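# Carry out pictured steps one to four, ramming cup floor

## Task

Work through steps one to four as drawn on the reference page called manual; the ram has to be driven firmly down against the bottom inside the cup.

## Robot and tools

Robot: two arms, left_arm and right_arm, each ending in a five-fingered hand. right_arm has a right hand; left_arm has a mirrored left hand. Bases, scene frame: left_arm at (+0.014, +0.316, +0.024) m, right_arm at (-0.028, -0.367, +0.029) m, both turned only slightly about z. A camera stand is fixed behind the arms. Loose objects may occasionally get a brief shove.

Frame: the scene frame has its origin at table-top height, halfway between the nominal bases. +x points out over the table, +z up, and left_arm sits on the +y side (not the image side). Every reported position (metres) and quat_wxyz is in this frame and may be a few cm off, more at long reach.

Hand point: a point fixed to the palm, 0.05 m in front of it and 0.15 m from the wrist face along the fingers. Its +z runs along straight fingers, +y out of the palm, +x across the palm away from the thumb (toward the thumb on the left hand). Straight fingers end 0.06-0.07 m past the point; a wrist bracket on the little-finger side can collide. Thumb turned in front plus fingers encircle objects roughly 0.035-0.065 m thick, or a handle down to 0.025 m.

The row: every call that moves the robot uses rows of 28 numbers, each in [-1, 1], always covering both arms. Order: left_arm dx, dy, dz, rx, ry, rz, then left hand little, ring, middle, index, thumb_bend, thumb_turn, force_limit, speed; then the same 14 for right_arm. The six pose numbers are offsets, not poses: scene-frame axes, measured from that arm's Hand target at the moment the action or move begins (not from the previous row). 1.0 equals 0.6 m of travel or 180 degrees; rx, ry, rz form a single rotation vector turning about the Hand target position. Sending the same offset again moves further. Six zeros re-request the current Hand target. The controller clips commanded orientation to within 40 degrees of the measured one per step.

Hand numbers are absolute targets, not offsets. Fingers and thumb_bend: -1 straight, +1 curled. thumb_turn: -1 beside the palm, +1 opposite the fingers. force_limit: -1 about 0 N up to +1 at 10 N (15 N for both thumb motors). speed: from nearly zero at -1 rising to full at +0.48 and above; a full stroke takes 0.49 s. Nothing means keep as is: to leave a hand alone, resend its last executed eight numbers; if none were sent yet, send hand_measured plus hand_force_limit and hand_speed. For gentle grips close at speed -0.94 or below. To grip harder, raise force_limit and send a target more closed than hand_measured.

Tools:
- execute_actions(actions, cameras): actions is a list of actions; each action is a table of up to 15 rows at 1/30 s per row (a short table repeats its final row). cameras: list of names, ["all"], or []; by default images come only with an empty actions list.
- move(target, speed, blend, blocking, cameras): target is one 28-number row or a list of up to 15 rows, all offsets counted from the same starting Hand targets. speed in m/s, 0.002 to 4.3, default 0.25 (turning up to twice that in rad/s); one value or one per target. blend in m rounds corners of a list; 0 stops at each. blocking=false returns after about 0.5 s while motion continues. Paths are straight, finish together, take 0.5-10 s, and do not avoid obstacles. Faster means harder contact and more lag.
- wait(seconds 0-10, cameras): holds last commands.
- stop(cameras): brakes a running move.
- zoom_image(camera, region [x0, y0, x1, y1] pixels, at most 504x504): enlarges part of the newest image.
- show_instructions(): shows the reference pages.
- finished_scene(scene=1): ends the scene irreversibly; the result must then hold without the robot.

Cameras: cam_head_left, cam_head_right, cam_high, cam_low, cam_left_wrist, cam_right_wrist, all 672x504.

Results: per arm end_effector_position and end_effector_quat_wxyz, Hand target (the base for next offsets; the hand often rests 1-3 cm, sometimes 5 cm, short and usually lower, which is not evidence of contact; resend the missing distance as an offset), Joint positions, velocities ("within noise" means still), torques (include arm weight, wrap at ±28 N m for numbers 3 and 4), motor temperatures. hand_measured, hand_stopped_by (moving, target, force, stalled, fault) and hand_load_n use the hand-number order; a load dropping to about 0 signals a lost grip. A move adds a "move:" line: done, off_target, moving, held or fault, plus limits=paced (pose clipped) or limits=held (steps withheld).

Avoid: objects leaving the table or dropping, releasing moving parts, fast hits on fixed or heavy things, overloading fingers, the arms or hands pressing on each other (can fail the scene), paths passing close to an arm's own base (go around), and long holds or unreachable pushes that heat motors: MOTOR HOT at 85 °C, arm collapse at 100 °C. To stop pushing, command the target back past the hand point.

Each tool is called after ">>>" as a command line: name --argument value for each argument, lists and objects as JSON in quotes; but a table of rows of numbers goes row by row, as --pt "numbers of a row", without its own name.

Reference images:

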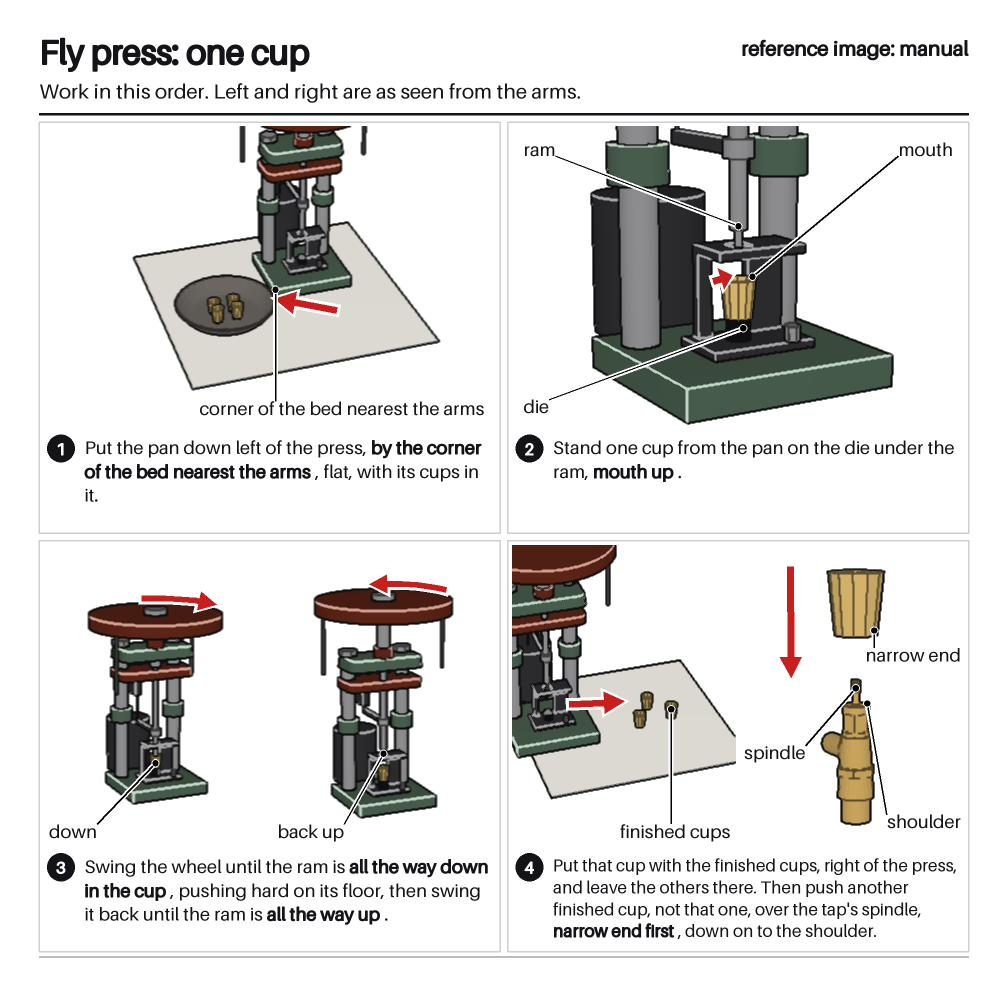

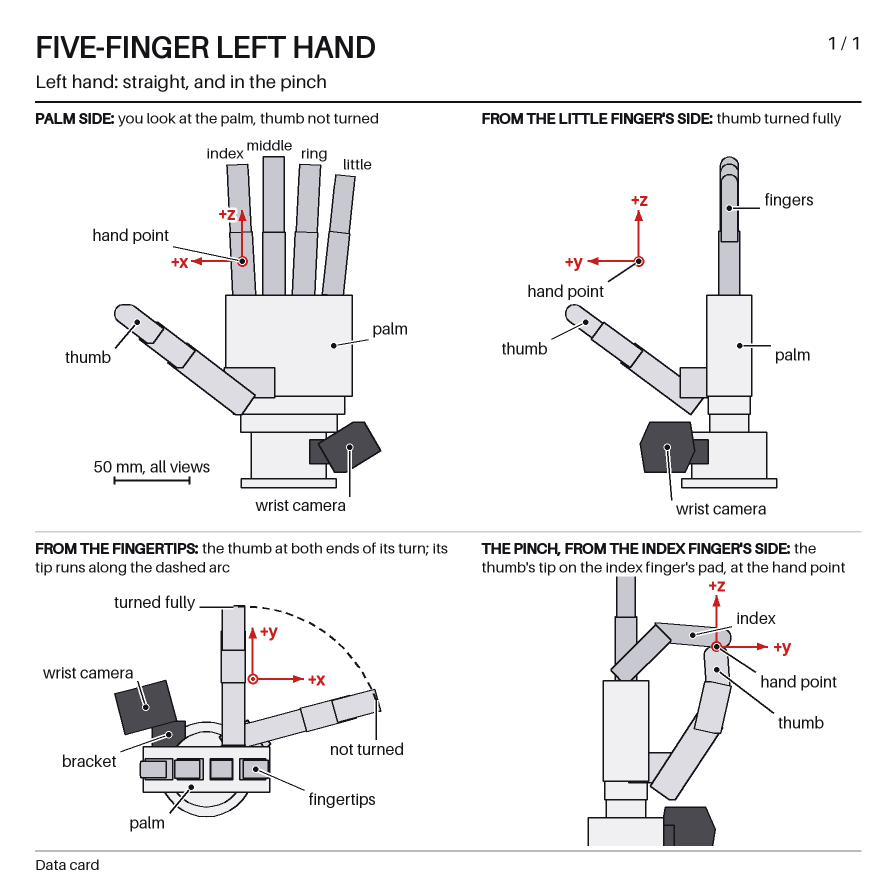

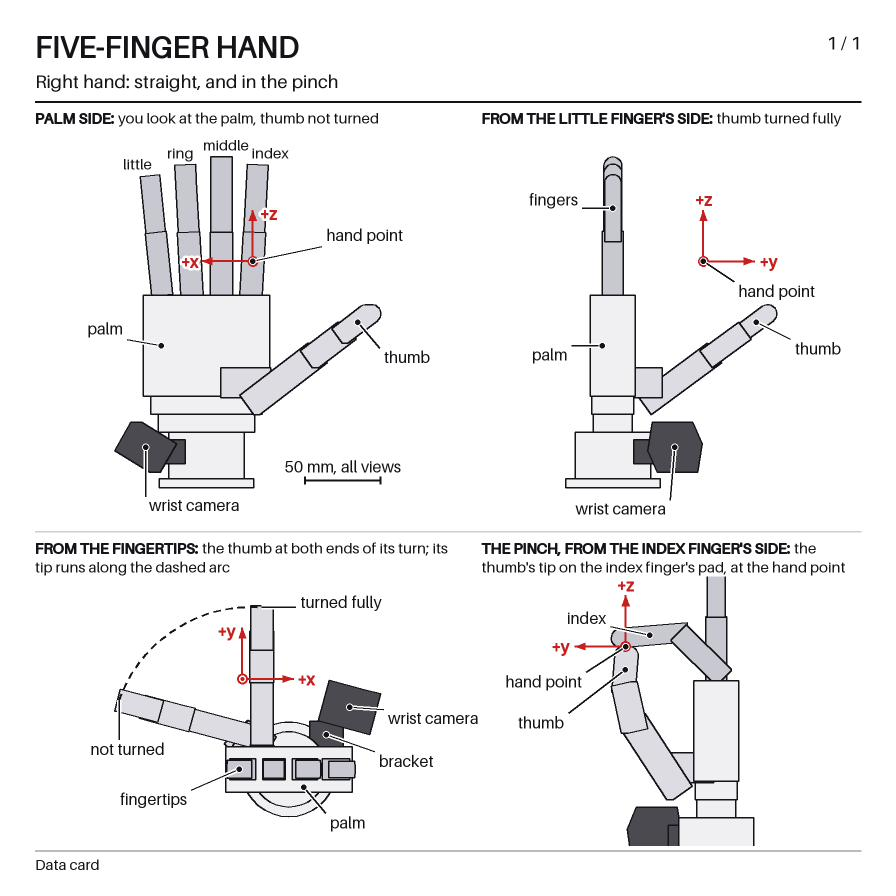

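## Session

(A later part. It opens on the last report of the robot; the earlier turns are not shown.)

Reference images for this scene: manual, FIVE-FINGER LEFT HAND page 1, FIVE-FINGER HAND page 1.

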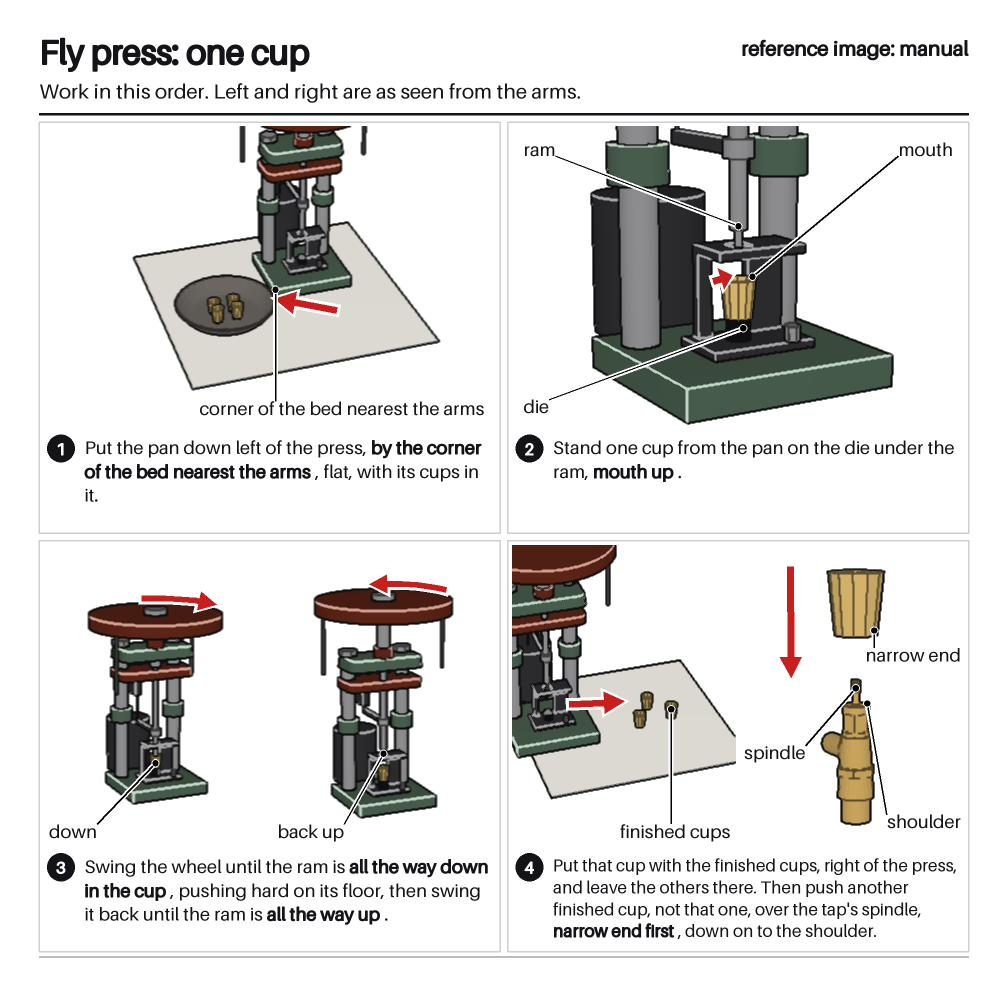

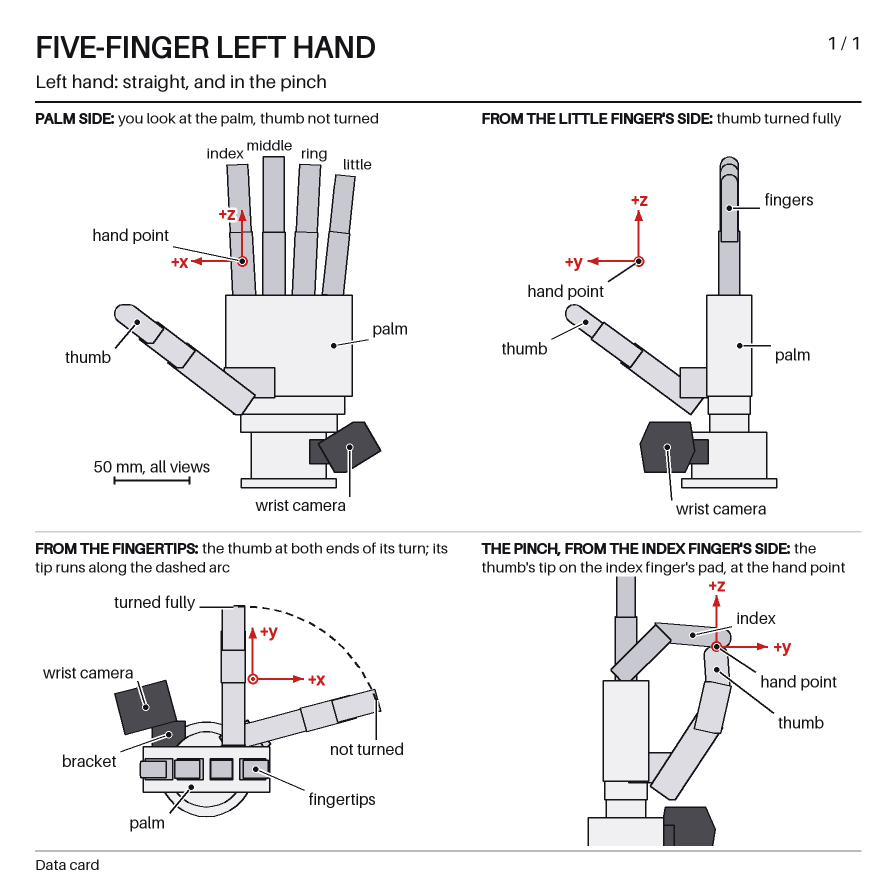

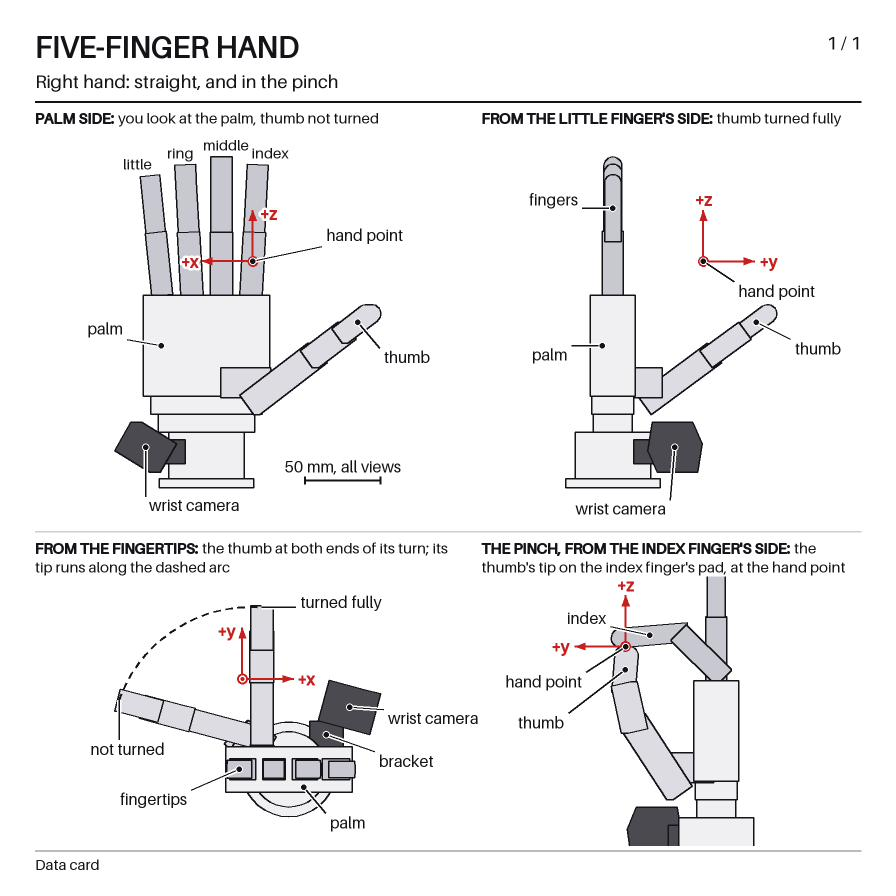

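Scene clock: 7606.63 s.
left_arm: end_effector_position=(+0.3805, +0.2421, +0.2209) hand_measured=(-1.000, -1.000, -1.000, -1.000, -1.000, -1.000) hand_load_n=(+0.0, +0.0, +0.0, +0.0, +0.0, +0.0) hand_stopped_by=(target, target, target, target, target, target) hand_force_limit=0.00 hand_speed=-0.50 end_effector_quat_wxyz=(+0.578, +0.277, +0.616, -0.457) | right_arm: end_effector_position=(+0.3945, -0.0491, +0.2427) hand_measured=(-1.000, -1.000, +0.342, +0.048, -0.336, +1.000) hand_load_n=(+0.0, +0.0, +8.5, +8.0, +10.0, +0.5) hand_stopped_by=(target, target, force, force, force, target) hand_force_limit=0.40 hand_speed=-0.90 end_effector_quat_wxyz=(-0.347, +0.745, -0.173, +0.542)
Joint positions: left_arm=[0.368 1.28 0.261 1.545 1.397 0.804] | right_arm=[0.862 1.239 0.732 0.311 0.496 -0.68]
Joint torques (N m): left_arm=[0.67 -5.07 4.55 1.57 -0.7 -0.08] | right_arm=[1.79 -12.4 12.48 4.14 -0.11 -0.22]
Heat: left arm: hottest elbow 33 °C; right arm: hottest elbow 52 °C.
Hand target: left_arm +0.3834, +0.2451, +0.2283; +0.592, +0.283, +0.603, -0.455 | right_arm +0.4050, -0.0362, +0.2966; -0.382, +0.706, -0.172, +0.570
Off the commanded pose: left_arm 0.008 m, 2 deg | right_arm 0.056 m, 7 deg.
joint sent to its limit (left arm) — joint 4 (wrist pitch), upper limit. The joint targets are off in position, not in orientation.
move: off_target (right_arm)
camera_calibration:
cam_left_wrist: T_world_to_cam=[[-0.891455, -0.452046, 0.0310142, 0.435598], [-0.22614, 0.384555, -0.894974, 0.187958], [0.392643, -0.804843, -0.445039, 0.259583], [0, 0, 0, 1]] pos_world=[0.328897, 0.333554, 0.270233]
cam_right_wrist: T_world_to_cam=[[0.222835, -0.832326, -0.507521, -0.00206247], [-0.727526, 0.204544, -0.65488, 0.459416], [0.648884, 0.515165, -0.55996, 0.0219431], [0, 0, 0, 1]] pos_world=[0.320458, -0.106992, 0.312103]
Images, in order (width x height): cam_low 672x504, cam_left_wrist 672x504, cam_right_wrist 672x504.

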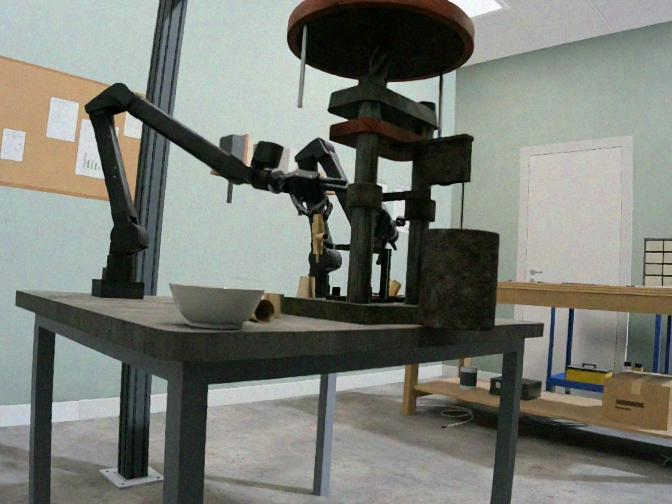

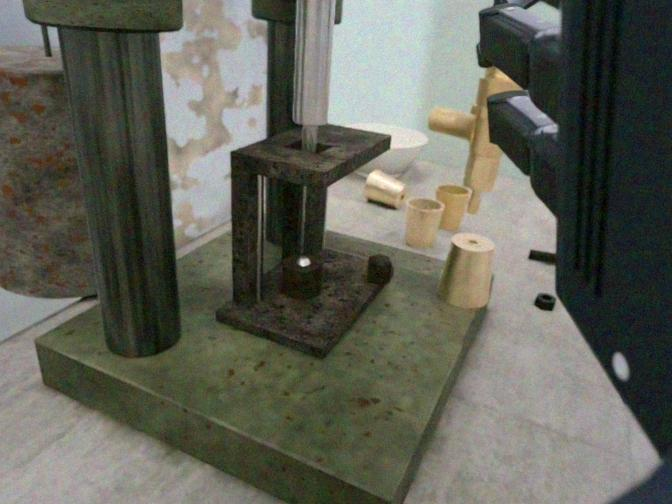

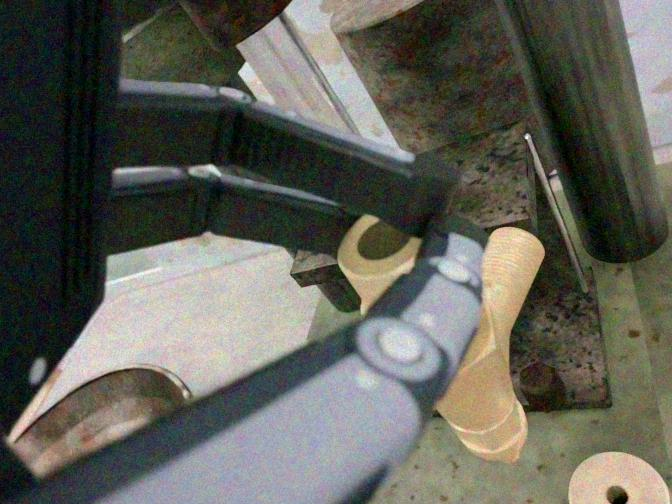

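>>> zoom_image --camera "cam_left_wrist" --region '[420, 60, 540, 260]'

>>> zoom_image --camera "cam_low" --region '[290, 200, 350, 300]'

>>> zoom_image --camera "cam_right_wrist" --region '[320, 200, 672, 504]'

Scaled by 2.520.

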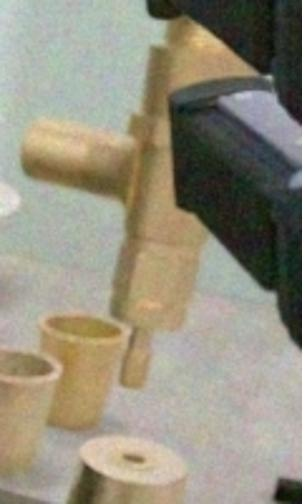

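Scaled by 5.040.

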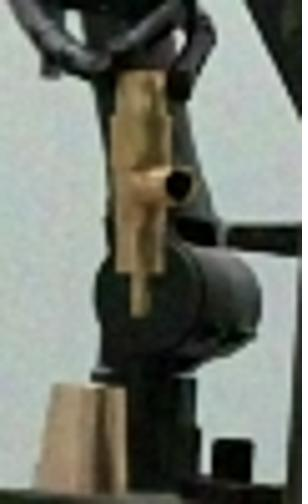

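Scaled by 1.432.

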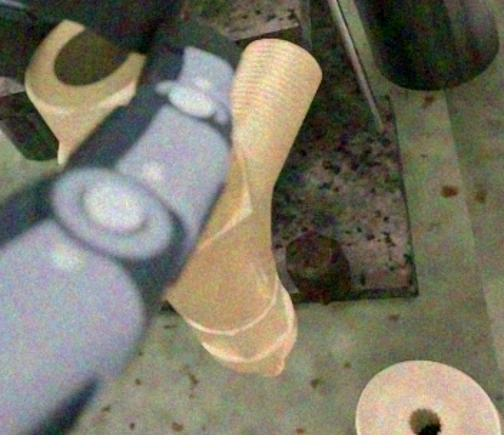

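>>> zoom_image --camera "cam_right_wrist" --region '[590, 460, 645, 504]'

>>> zoom_image --camera "cam_right_wrist" --region '[470, 430, 530, 480]'

Scaled by 9.164.

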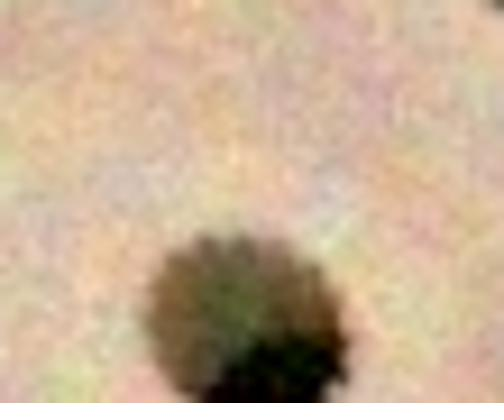

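Scaled by 8.400.

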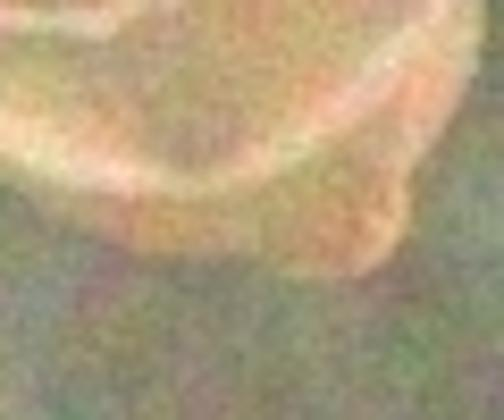

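>>> zoom_image --camera "cam_left_wrist" --region '[455, 140, 525, 220]'

>>> zoom_image --camera "cam_left_wrist" --region '[455, 60, 525, 140]'

>>> zoom_image --camera "cam_low" --region '[300, 208, 332, 240]'

>>> zoom_image --camera "cam_low" --region '[300, 234, 332, 266]'

Scaled by 6.300.

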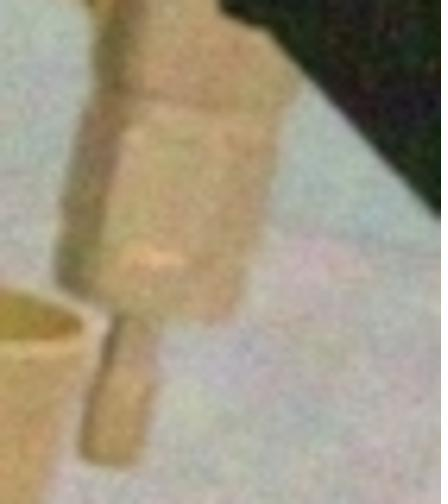

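Scaled by 6.300.

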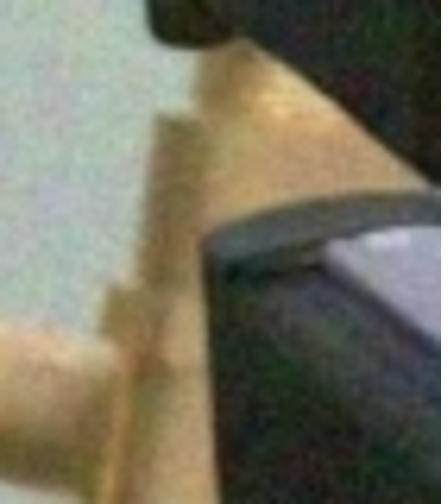

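Scaled by 15.750.

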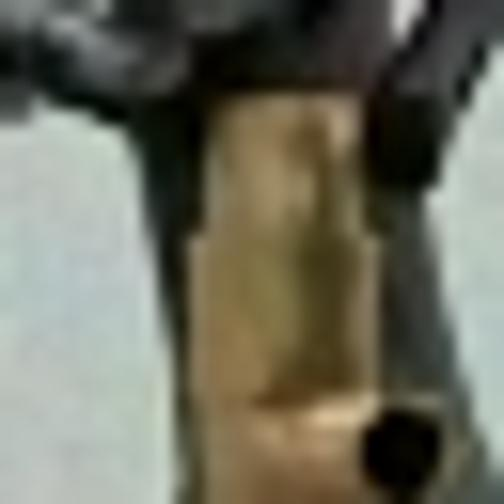

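Scaled by 15.750.

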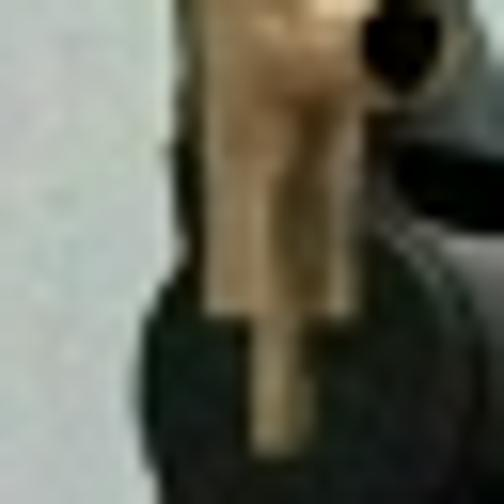

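>>> move --target '[0,0,0,0,0,0,-1,-1,-1,-1,-1,-1,0.0,-0.5,0.00548,0.00074,0.0138,-0.00288,-0.01141,0.00068,-1,-1,0.4,0.2,-0.2,1.0,0.4,-0.9]' --speed 0.05

>>> move --target '[0,0,0,0,0,0,-1,-1,-1,-1,-1,-1,0.0,-0.5,0.04083,-0.05797,0,0,0,-0.02483,-1,-1,0.4,0.2,-0.2,1.0,0.4,-0.9]' --speed 0.05

Scene clock: 7716.20 s.
left_arm: end_effector_position=(+0.3805, +0.2421, +0.2209) hand_measured=(-1.000, -1.000, -1.000, -1.000, -1.000, -1.000) hand_load_n=(+0.0, +0.0, +0.0, +0.0, +0.0, +0.0) hand_stopped_by=(target, target, target, target, target, target) hand_force_limit=0.00 hand_speed=-0.50 end_effector_quat_wxyz=(+0.578, +0.277, +0.616, -0.457) | right_arm: end_effector_position=(+0.3980, -0.0482, +0.2516) hand_measured=(-1.000, -1.000, +0.342, +0.048, -0.336, +1.000) hand_load_n=(+0.0, +0.0, +8.5, +8.0, +10.0, +0.5) hand_stopped_by=(target, target, force, force, force, target) hand_force_limit=0.40 hand_speed=-0.90 end_effector_quat_wxyz=(-0.350, +0.737, -0.163, +0.555)
Joint positions: left_arm=[0.368 1.28 0.261 1.545 1.397 0.804] | right_arm=[0.862 1.239 0.732 0.348 0.496 -0.715]
Joint torques (N m): left_arm=[0.62 -5.01 4.55 1.54 -0.69 -0.08] | right_arm=[1.79 -12.1 12.55 4.11 -0.14 -0.23]
Heat: left arm: hottest elbow 33 °C; right arm: hottest elbow 53 °C.
Hand target: left_arm +0.3834, +0.2451, +0.2283; +0.592, +0.283, +0.603, -0.455 | right_arm +0.4083, -0.0358, +0.3049; -0.383, +0.698, -0.162, +0.583
Off the commanded pose: left_arm 0.008 m, 2 deg | right_arm 0.056 m, 7 deg.
joint sent to its limit (left arm) — joint 4 (wrist pitch), upper limit. The joint targets are off in position, not in orientation.
move: off_target (right_arm)

Scene clock: 7717.63 s.
left_arm: end_effector_position=(+0.3805, +0.2421, +0.2209) hand_measured=(-1.000, -1.000, -1.000, -1.000, -1.000, -1.000) hand_load_n=(-0.5, +0.0, +0.0, +0.0, +0.0, +0.0) hand_stopped_by=(target, target, target, target, target, target) hand_force_limit=0.00 hand_speed=-0.50 end_effector_quat_wxyz=(+0.578, +0.277, +0.616, -0.457) | right_arm: end_effector_position=(+0.4176, -0.0764, +0.2517) hand_measured=(-1.000, -1.000, +0.342, +0.048, -0.336, +1.000) hand_load_n=(+0.0, -0.5, +8.0, +8.0, +10.0, +0.0) hand_stopped_by=(target, target, force, force, force, target) hand_force_limit=0.40 hand_speed=-0.90 end_effector_quat_wxyz=(-0.331, +0.731, -0.186, +0.566)
Joint positions: left_arm=[0.368 1.28 0.261 1.545 1.397 0.804] | right_arm=[0.798 1.239 0.732 0.348 0.496 -0.716]
Joint torques (N m): left_arm=[0.62 -5.07 4.57 1.52 -0.69 -0.08] | right_arm=[0.56 -12.22 12.59 4.19 -0.1 -0.23]
Heat: left arm: hottest elbow 33 °C; right arm: hottest elbow 53 °C.
Hand target: left_arm +0.3834, +0.2451, +0.2283; +0.592, +0.283, +0.603, -0.455 | right_arm +0.4328, -0.0705, +0.3049; -0.360, +0.691, -0.189, +0.598
Off the commanded pose: left_arm 0.008 m, 2 deg | right_arm 0.056 m, 7 deg.
joint sent to its limit (left arm) — joint 4 (wrist pitch), upper limit. The joint targets are off in position, not in orientation.
move: off_target (right_arm)

>>> move --target '[0,0,0,0,0,0,-1,-1,-1,-1,-1,-1,0.0,-0.5,-0.02602,-0.02493,-0.06724,-0.01652,0.01723,0,-1,-1,0.4,0.2,-0.2,1.0,0.4,-0.9]' --speed 0.05 --cameras '["cam_left_wrist","cam_low","cam_right_wrist"]'

Scene clock: 7732.63 s.
left_arm: end_effector_position=(+0.3805, +0.2421, +0.2209) hand_measured=(-1.000, -1.000, -1.000, -1.000, -1.000, -1.000) hand_load_n=(+0.0, +0.0, +0.0, +0.0, +0.0, +0.5) hand_stopped_by=(target, target, target, target, target, target) hand_force_limit=0.00 hand_speed=-0.50 end_effector_quat_wxyz=(+0.578, +0.277, +0.616, -0.457) | right_arm: end_effector_position=(+0.4078, -0.0861, +0.2263) hand_measured=(-1.000, -1.000, +0.342, +0.048, -0.336, +1.000) hand_load_n=(+0.0, +0.0, +8.5, +8.5, +10.0, +0.5) hand_stopped_by=(target, target, force, force, force, target) hand_force_limit=0.40 hand_speed=-0.90 end_effector_quat_wxyz=(-0.316, +0.746, -0.182, +0.557)
Joint positions: left_arm=[0.368 1.28 0.261 1.545 1.397 0.804] | right_arm=[0.798 1.239 0.686 0.348 0.496 -0.716]
Joint torques (N m): left_arm=[0.62 -5.01 4.57 1.54 -0.69 -0.08] | right_arm=[0.56 -12.34 10.11 3.78 -0.11 -0.22]
Heat: left arm: hottest elbow 33 °C; right arm: hottest elbow 53 °C.
Hand target: left_arm +0.3834, +0.2451, +0.2283; +0.592, +0.283, +0.603, -0.455 | right_arm +0.4171, -0.0855, +0.2646; -0.336, +0.716, -0.183, +0.584
Off the commanded pose: left_arm 0.008 m, 2 deg | right_arm 0.039 m, 5 deg.
joint sent to its limit (left arm) — joint 4 (wrist pitch), upper limit. The joint targets are off in position, not in orientation.
move: off_target (right_arm)
camera_calibration:
cam_left_wrist: T_world_to_cam=[[-0.891455, -0.452046, 0.0310142, 0.435598], [-0.22614, 0.384555, -0.894974, 0.187958], [0.392643, -0.804843, -0.445039, 0.259583], [0, 0, 0, 1]] pos_world=[0.328897, 0.333554, 0.270233]
cam_right_wrist: T_world_to_cam=[[0.175936, -0.864094, -0.47158, -0.0359428], [-0.712102, 0.219043, -0.667032, 0.463568], [0.679675, 0.453168, -0.576785, 0.0091212], [0, 0, 0, 1]] pos_world=[0.330232, -0.136733, 0.297525]
Images, in order (width x height): cam_low 672x504, cam_left_wrist 672x504, cam_right_wrist 672x504.

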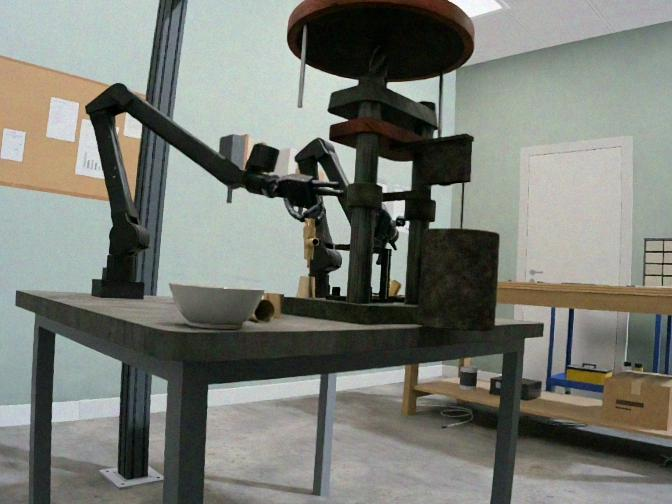

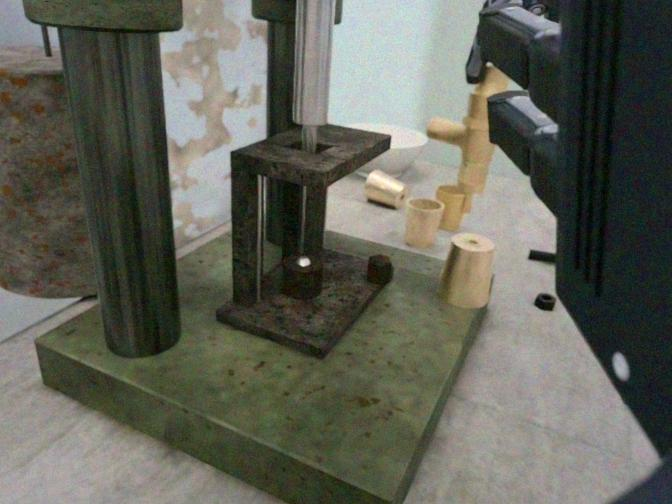

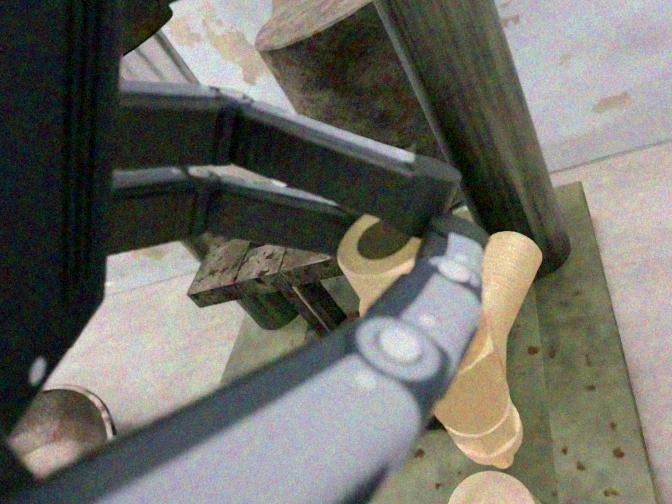

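>>> zoom_image --camera "cam_right_wrist" --region '[320, 200, 580, 504]'

>>> zoom_image --camera "cam_right_wrist" --region '[460, 430, 530, 500]'

>>> zoom_image --camera "cam_left_wrist" --region '[430, 140, 510, 250]'

>>> zoom_image --camera "cam_low" --region '[294, 212, 326, 244]'

>>> zoom_image --camera "cam_low" --region '[294, 244, 326, 276]'

Scaled by 1.658.

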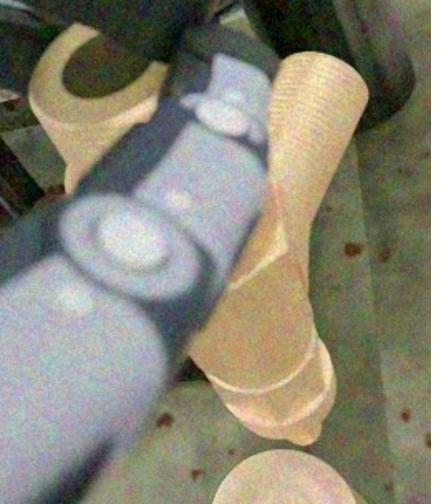

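Scaled by 7.200.

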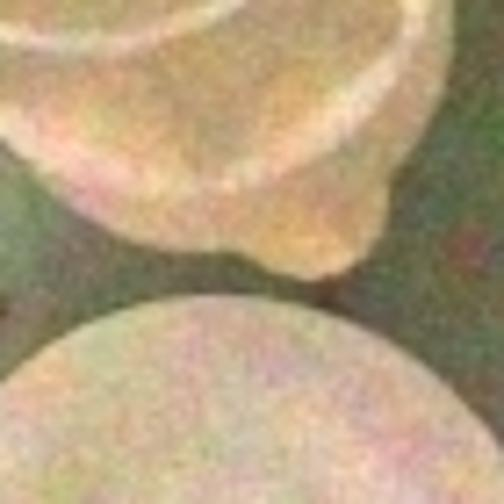

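Scaled by 4.582.

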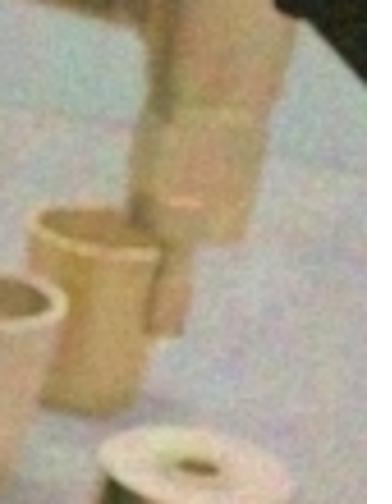

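Scaled by 15.750.

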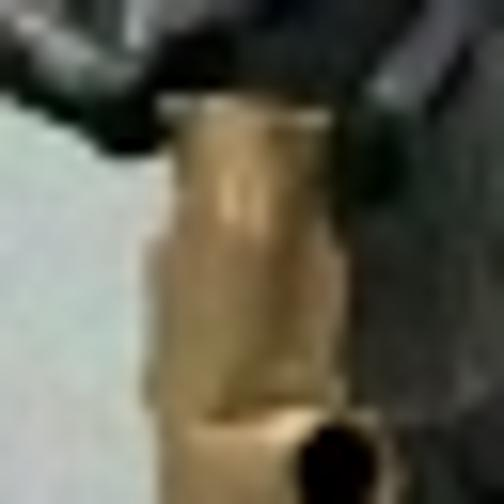

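Scaled by 15.750.

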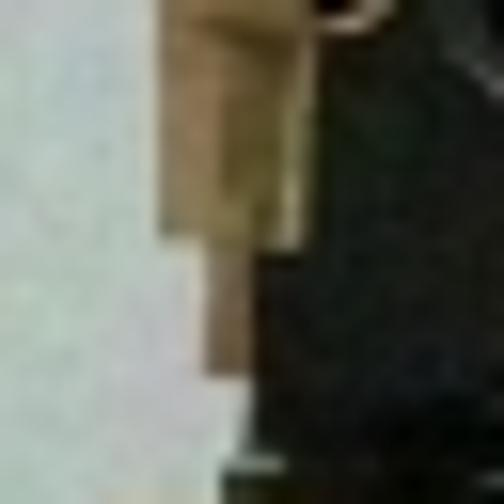

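>>> move --target '[0,0,0,0,0,0,-1,-1,-1,-1,-1,-1,0.0,-0.5,-0.02107,0.04103,0.0128,-0.00067,-0.00979,0.01795,-1,-1,0.4,0.2,-0.2,1.0,0.4,-0.9]' --speed 0.04

Scene clock: 7777.60 s.
left_arm: end_effector_position=(+0.3805, +0.2421, +0.2209) hand_measured=(-1.000, -1.000, -1.000, -1.000, -1.000, -1.000) hand_load_n=(+0.0, +0.0, +0.0, +0.0, +0.5, +0.0) hand_stopped_by=(target, target, target, target, target, target) hand_force_limit=0.00 hand_speed=-0.50 end_effector_quat_wxyz=(+0.578, +0.277, +0.616, -0.457) | right_arm: end_effector_position=(+0.4005, -0.0711, +0.2323) hand_measured=(-1.000, -1.000, +0.342, +0.048, -0.336, +1.000) hand_load_n=(+0.0, +0.0, +8.5, +8.0, +10.5, +0.5) hand_stopped_by=(target, target, force, force, force, target) hand_force_limit=0.40 hand_speed=-0.90 end_effector_quat_wxyz=(-0.327, +0.743, -0.163, +0.561)
Joint positions: left_arm=[0.368 1.28 0.261 1.545 1.397 0.804] | right_arm=[0.832 1.239 0.686 0.373 0.496 -0.741]
Joint torques (N m): left_arm=[0.62 -5.01 4.55 1.55 -0.69 -0.08] | right_arm=[1.9 -12.16 10.18 4.15 -0.18 -0.23]
Heat: left arm: hottest elbow 33 °C; right arm: hottest elbow 52 °C.
Hand target: left_arm +0.3834, +0.2451, +0.2283; +0.592, +0.283, +0.603, -0.455 | right_arm +0.4045, -0.0609, +0.2723; -0.355, +0.712, -0.157, +0.585
Off the commanded pose: left_arm 0.008 m, 2 deg | right_arm 0.041 m, 6 deg.
joint sent to its limit (left arm) — joint 4 (wrist pitch), upper limit. The joint targets are off in position, not in orientation.
move: off_target (right_arm)

>>> move --target '[0,0,0,0,0,0,-1,-1,-1,-1,-1,-1,0.0,-0.5,0.00248,0.00265,-0.05175,-0.01371,0.01285,0,-1,-1,0.4,0.2,-0.2,1.0,0.4,-0.9]' --speed 0.04 --cameras '["cam_left_wrist","cam_low","cam_right_wrist"]'

>>> zoom_image --camera "cam_right_wrist" --region '[460, 420, 540, 504]'

>>> zoom_image --camera "cam_left_wrist" --region '[430, 150, 510, 260]'

>>> zoom_image --camera "cam_low" --region '[294, 218, 326, 250]'

>>> zoom_image --camera "cam_low" --region '[294, 248, 326, 280]'

Scene clock: 7794.80 s.
left_arm: end_effector_position=(+0.3805, +0.2421, +0.2209) hand_measured=(-1.000, -1.000, -1.000, -1.000, -1.000, -1.000) hand_load_n=(+0.0, +0.0, +0.0, +0.0, +0.0, +0.0) hand_stopped_by=(target, target, target, target, target, target) hand_force_limit=0.00 hand_speed=-0.50 end_effector_quat_wxyz=(+0.578, +0.277, +0.616, -0.457) | right_arm: end_effector_position=(+0.4003, -0.0713, +0.2146) hand_measured=(-1.000, -1.000, +0.342, +0.048, -0.336, +1.000) hand_load_n=(+0.0, +0.0, +8.5, +8.0, +10.0, +0.5) hand_stopped_by=(target, target, force, force, force, target) hand_force_limit=0.40 hand_speed=-0.90 end_effector_quat_wxyz=(-0.316, +0.754, -0.160, +0.554)
Joint positions: left_arm=[0.368 1.28 0.261 1.545 1.397 0.804] | right_arm=[0.832 1.268 0.678 0.376 0.496 -0.741]
Joint torques (N m): left_arm=[0.67 -5.01 4.55 1.52 -0.69 -0.08] | right_arm=[1.85 -10.23 9.87 4.18 -0.17 -0.24]
Heat: left arm: hottest elbow 33 °C; right arm: hottest elbow 52 °C.
Hand target: left_arm +0.3834, +0.2451, +0.2283; +0.592, +0.283, +0.603, -0.455 | right_arm +0.4060, -0.0593, +0.2412; -0.336, +0.731, -0.152, +0.574
Off the commanded pose: left_arm 0.008 m, 2 deg | right_arm 0.030 m, 4 deg.
joint sent to its limit (left arm) — joint 4 (wrist pitch), upper limit. The joint targets are off in position, not in orientation.
move: off_target (right_arm)
camera_calibration:
cam_left_wrist: T_world_to_cam=[[-0.891455, -0.452046, 0.0310142, 0.435598], [-0.22614, 0.384555, -0.894974, 0.187958], [0.392643, -0.804843, -0.445039, 0.259583], [0, 0, 0, 1]] pos_world=[0.328897, 0.333554, 0.270233]
cam_right_wrist: T_world_to_cam=[[0.209341, -0.870326, -0.445769, -0.0466598], [-0.719241, 0.171796, -0.673186, 0.448077], [0.662472, 0.46154, -0.59001, 0.0110141], [0, 0, 0, 1]] pos_world=[0.324747, -0.122671, 0.287338]
Images, in order (width x height): cam_low 672x504, cam_left_wrist 672x504, cam_right_wrist 672x504.

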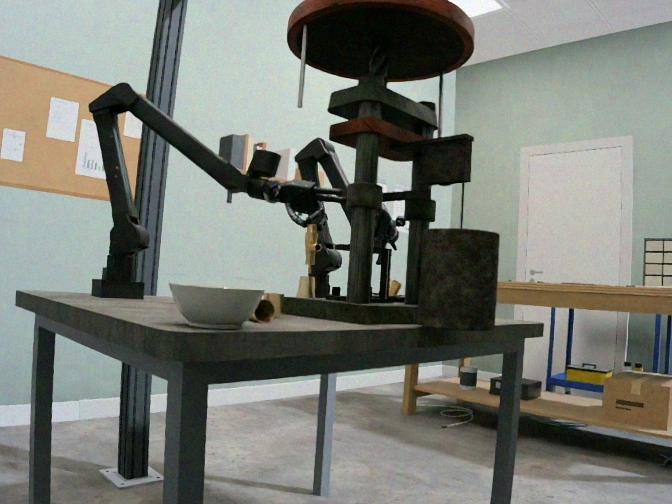

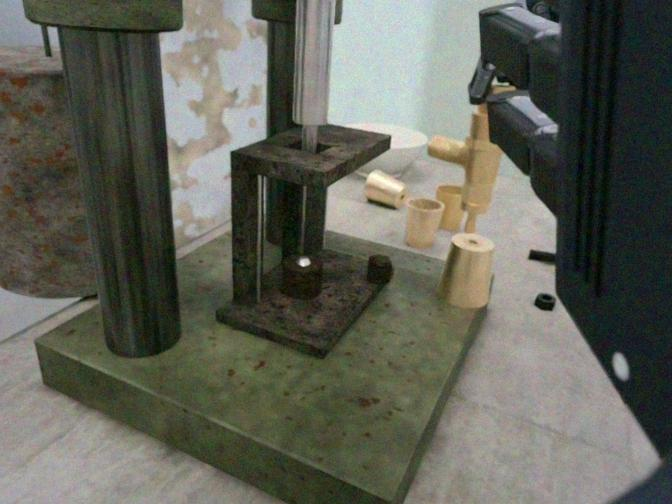

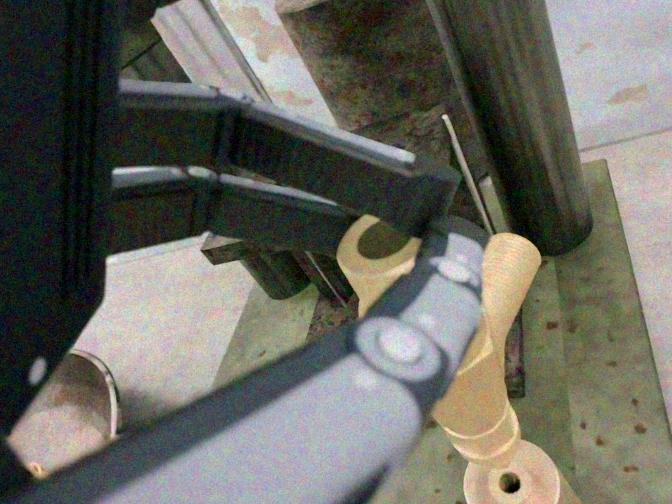

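Scaled by 6.000.

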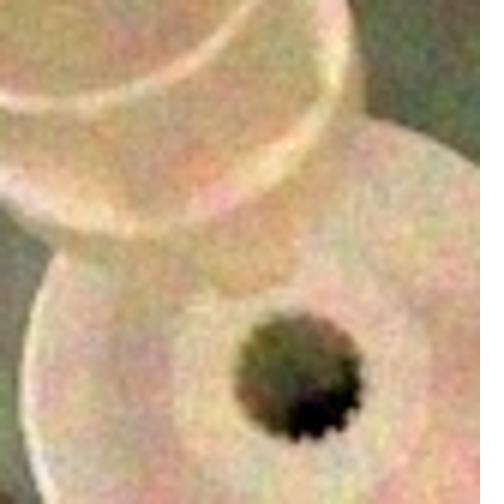

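Scaled by 4.582.

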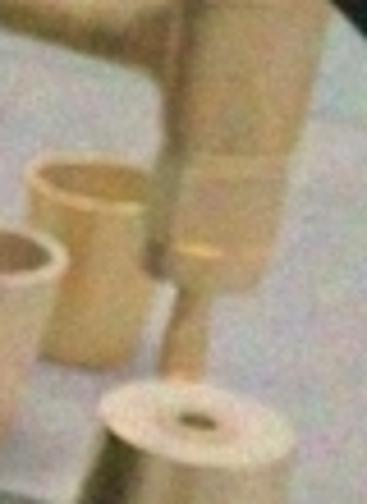

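Scaled by 15.750.

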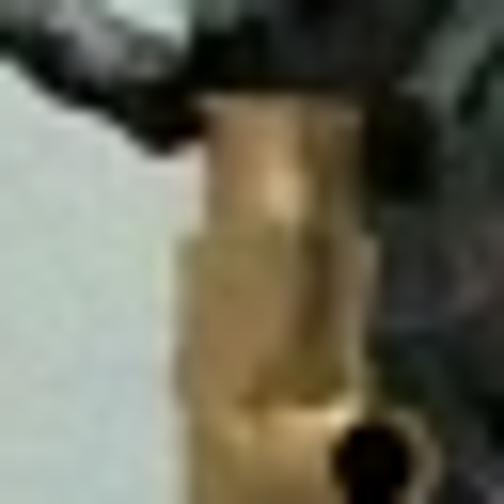

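Scaled by 15.750.

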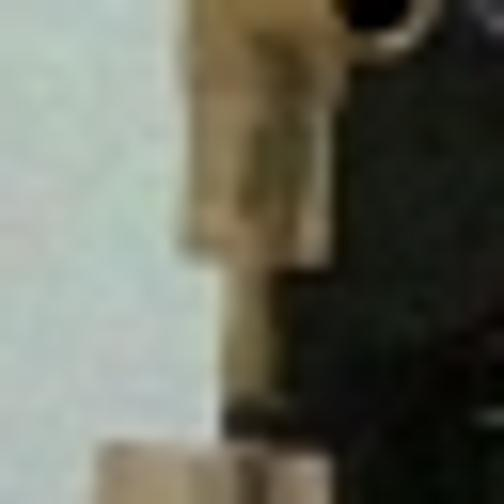

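>>> execute_actions --actions '[]' --cameras '["cam_left_wrist","cam_low","cam_right_wrist"]'

Scene clock: 7834.17 s.
left_arm: end_effector_position=(+0.3805, +0.2421, +0.2209) hand_measured=(-1.000, -1.000, -1.000, -1.000, -1.000, -1.000) hand_load_n=(+0.0, -0.5, +0.0, +0.0, +0.0, +0.0) hand_stopped_by=(target, target, target, target, target, target) hand_force_limit=0.00 hand_speed=-0.50 end_effector_quat_wxyz=(+0.578, +0.277, +0.616, -0.457) | right_arm: end_effector_position=(+0.4003, -0.0713, +0.2146) hand_measured=(-1.000, -1.000, +0.342, +0.048, -0.336, +1.000) hand_load_n=(+0.5, +0.0, +8.5, +8.0, +10.0, +0.5) hand_stopped_by=(target, target, force, force, force, target) hand_force_limit=0.40 hand_speed=-0.90 end_effector_quat_wxyz=(-0.316, +0.754, -0.160, +0.554)
Joint positions: left_arm=[0.368 1.28 0.261 1.545 1.397 0.804] | right_arm=[0.832 1.268 0.678 0.376 0.496 -0.741]
Joint velocities: within noise
Joint torques (N m): left_arm=[0.67 -5.07 4.57 1.55 -0.69 -0.08] | right_arm=[1.85 -10.46 9.84 4.21 -0.17 -0.23]
Motor temperatures (°C): left_arm=[29 27 33 28 27 28] | right_arm=[25 29 50 30 26 29]
Heat: left arm: hottest elbow 33 °C; right arm: hottest elbow 50 °C.
Hand target: left_arm +0.3834, +0.2451, +0.2283; +0.592, +0.283, +0.603, -0.455 | right_arm +0.4060, -0.0593, +0.2412; -0.336, +0.731, -0.152, +0.574
Off the commanded pose: left_arm 0.008 m, 2 deg | right_arm 0.030 m, 4 deg.
camera_calibration:
cam_left_wrist: T_world_to_cam=[[-0.891455, -0.452046, 0.0310142, 0.435598], [-0.22614, 0.384555, -0.894974, 0.187958], [0.392643, -0.804843, -0.445039, 0.259583], [0, 0, 0, 1]] pos_world=[0.328897, 0.333554, 0.270233]
cam_right_wrist: T_world_to_cam=[[0.209341, -0.870326, -0.445769, -0.0466598], [-0.719241, 0.171796, -0.673186, 0.448077], [0.662472, 0.46154, -0.59001, 0.0110141], [0, 0, 0, 1]] pos_world=[0.324747, -0.122671, 0.287338]
Images, in order (width x height): cam_low 672x504, cam_left_wrist 672x504, cam_right_wrist 672x504.

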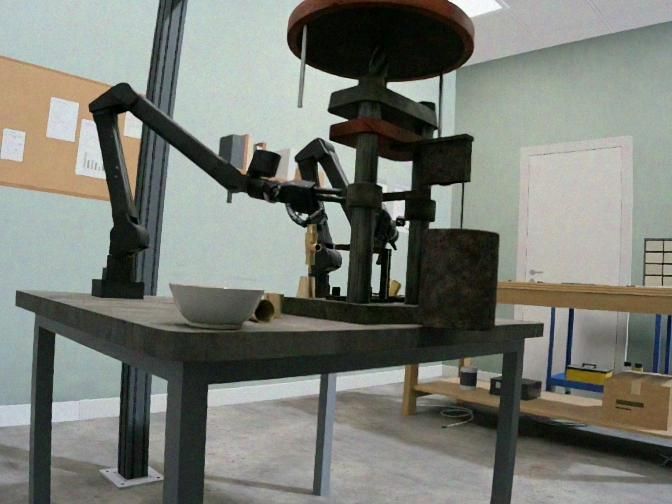

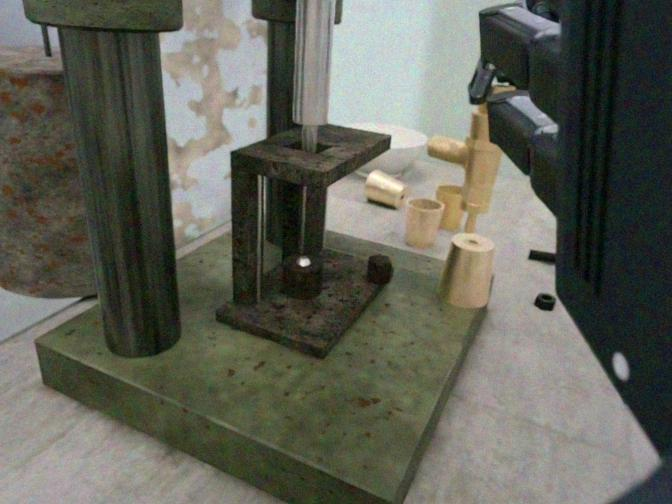

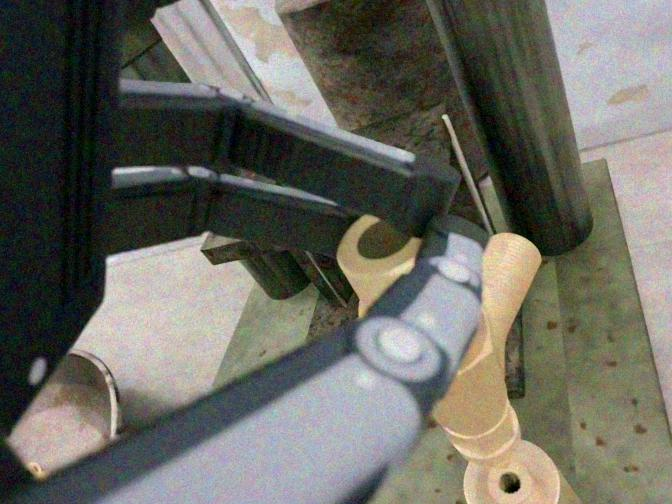

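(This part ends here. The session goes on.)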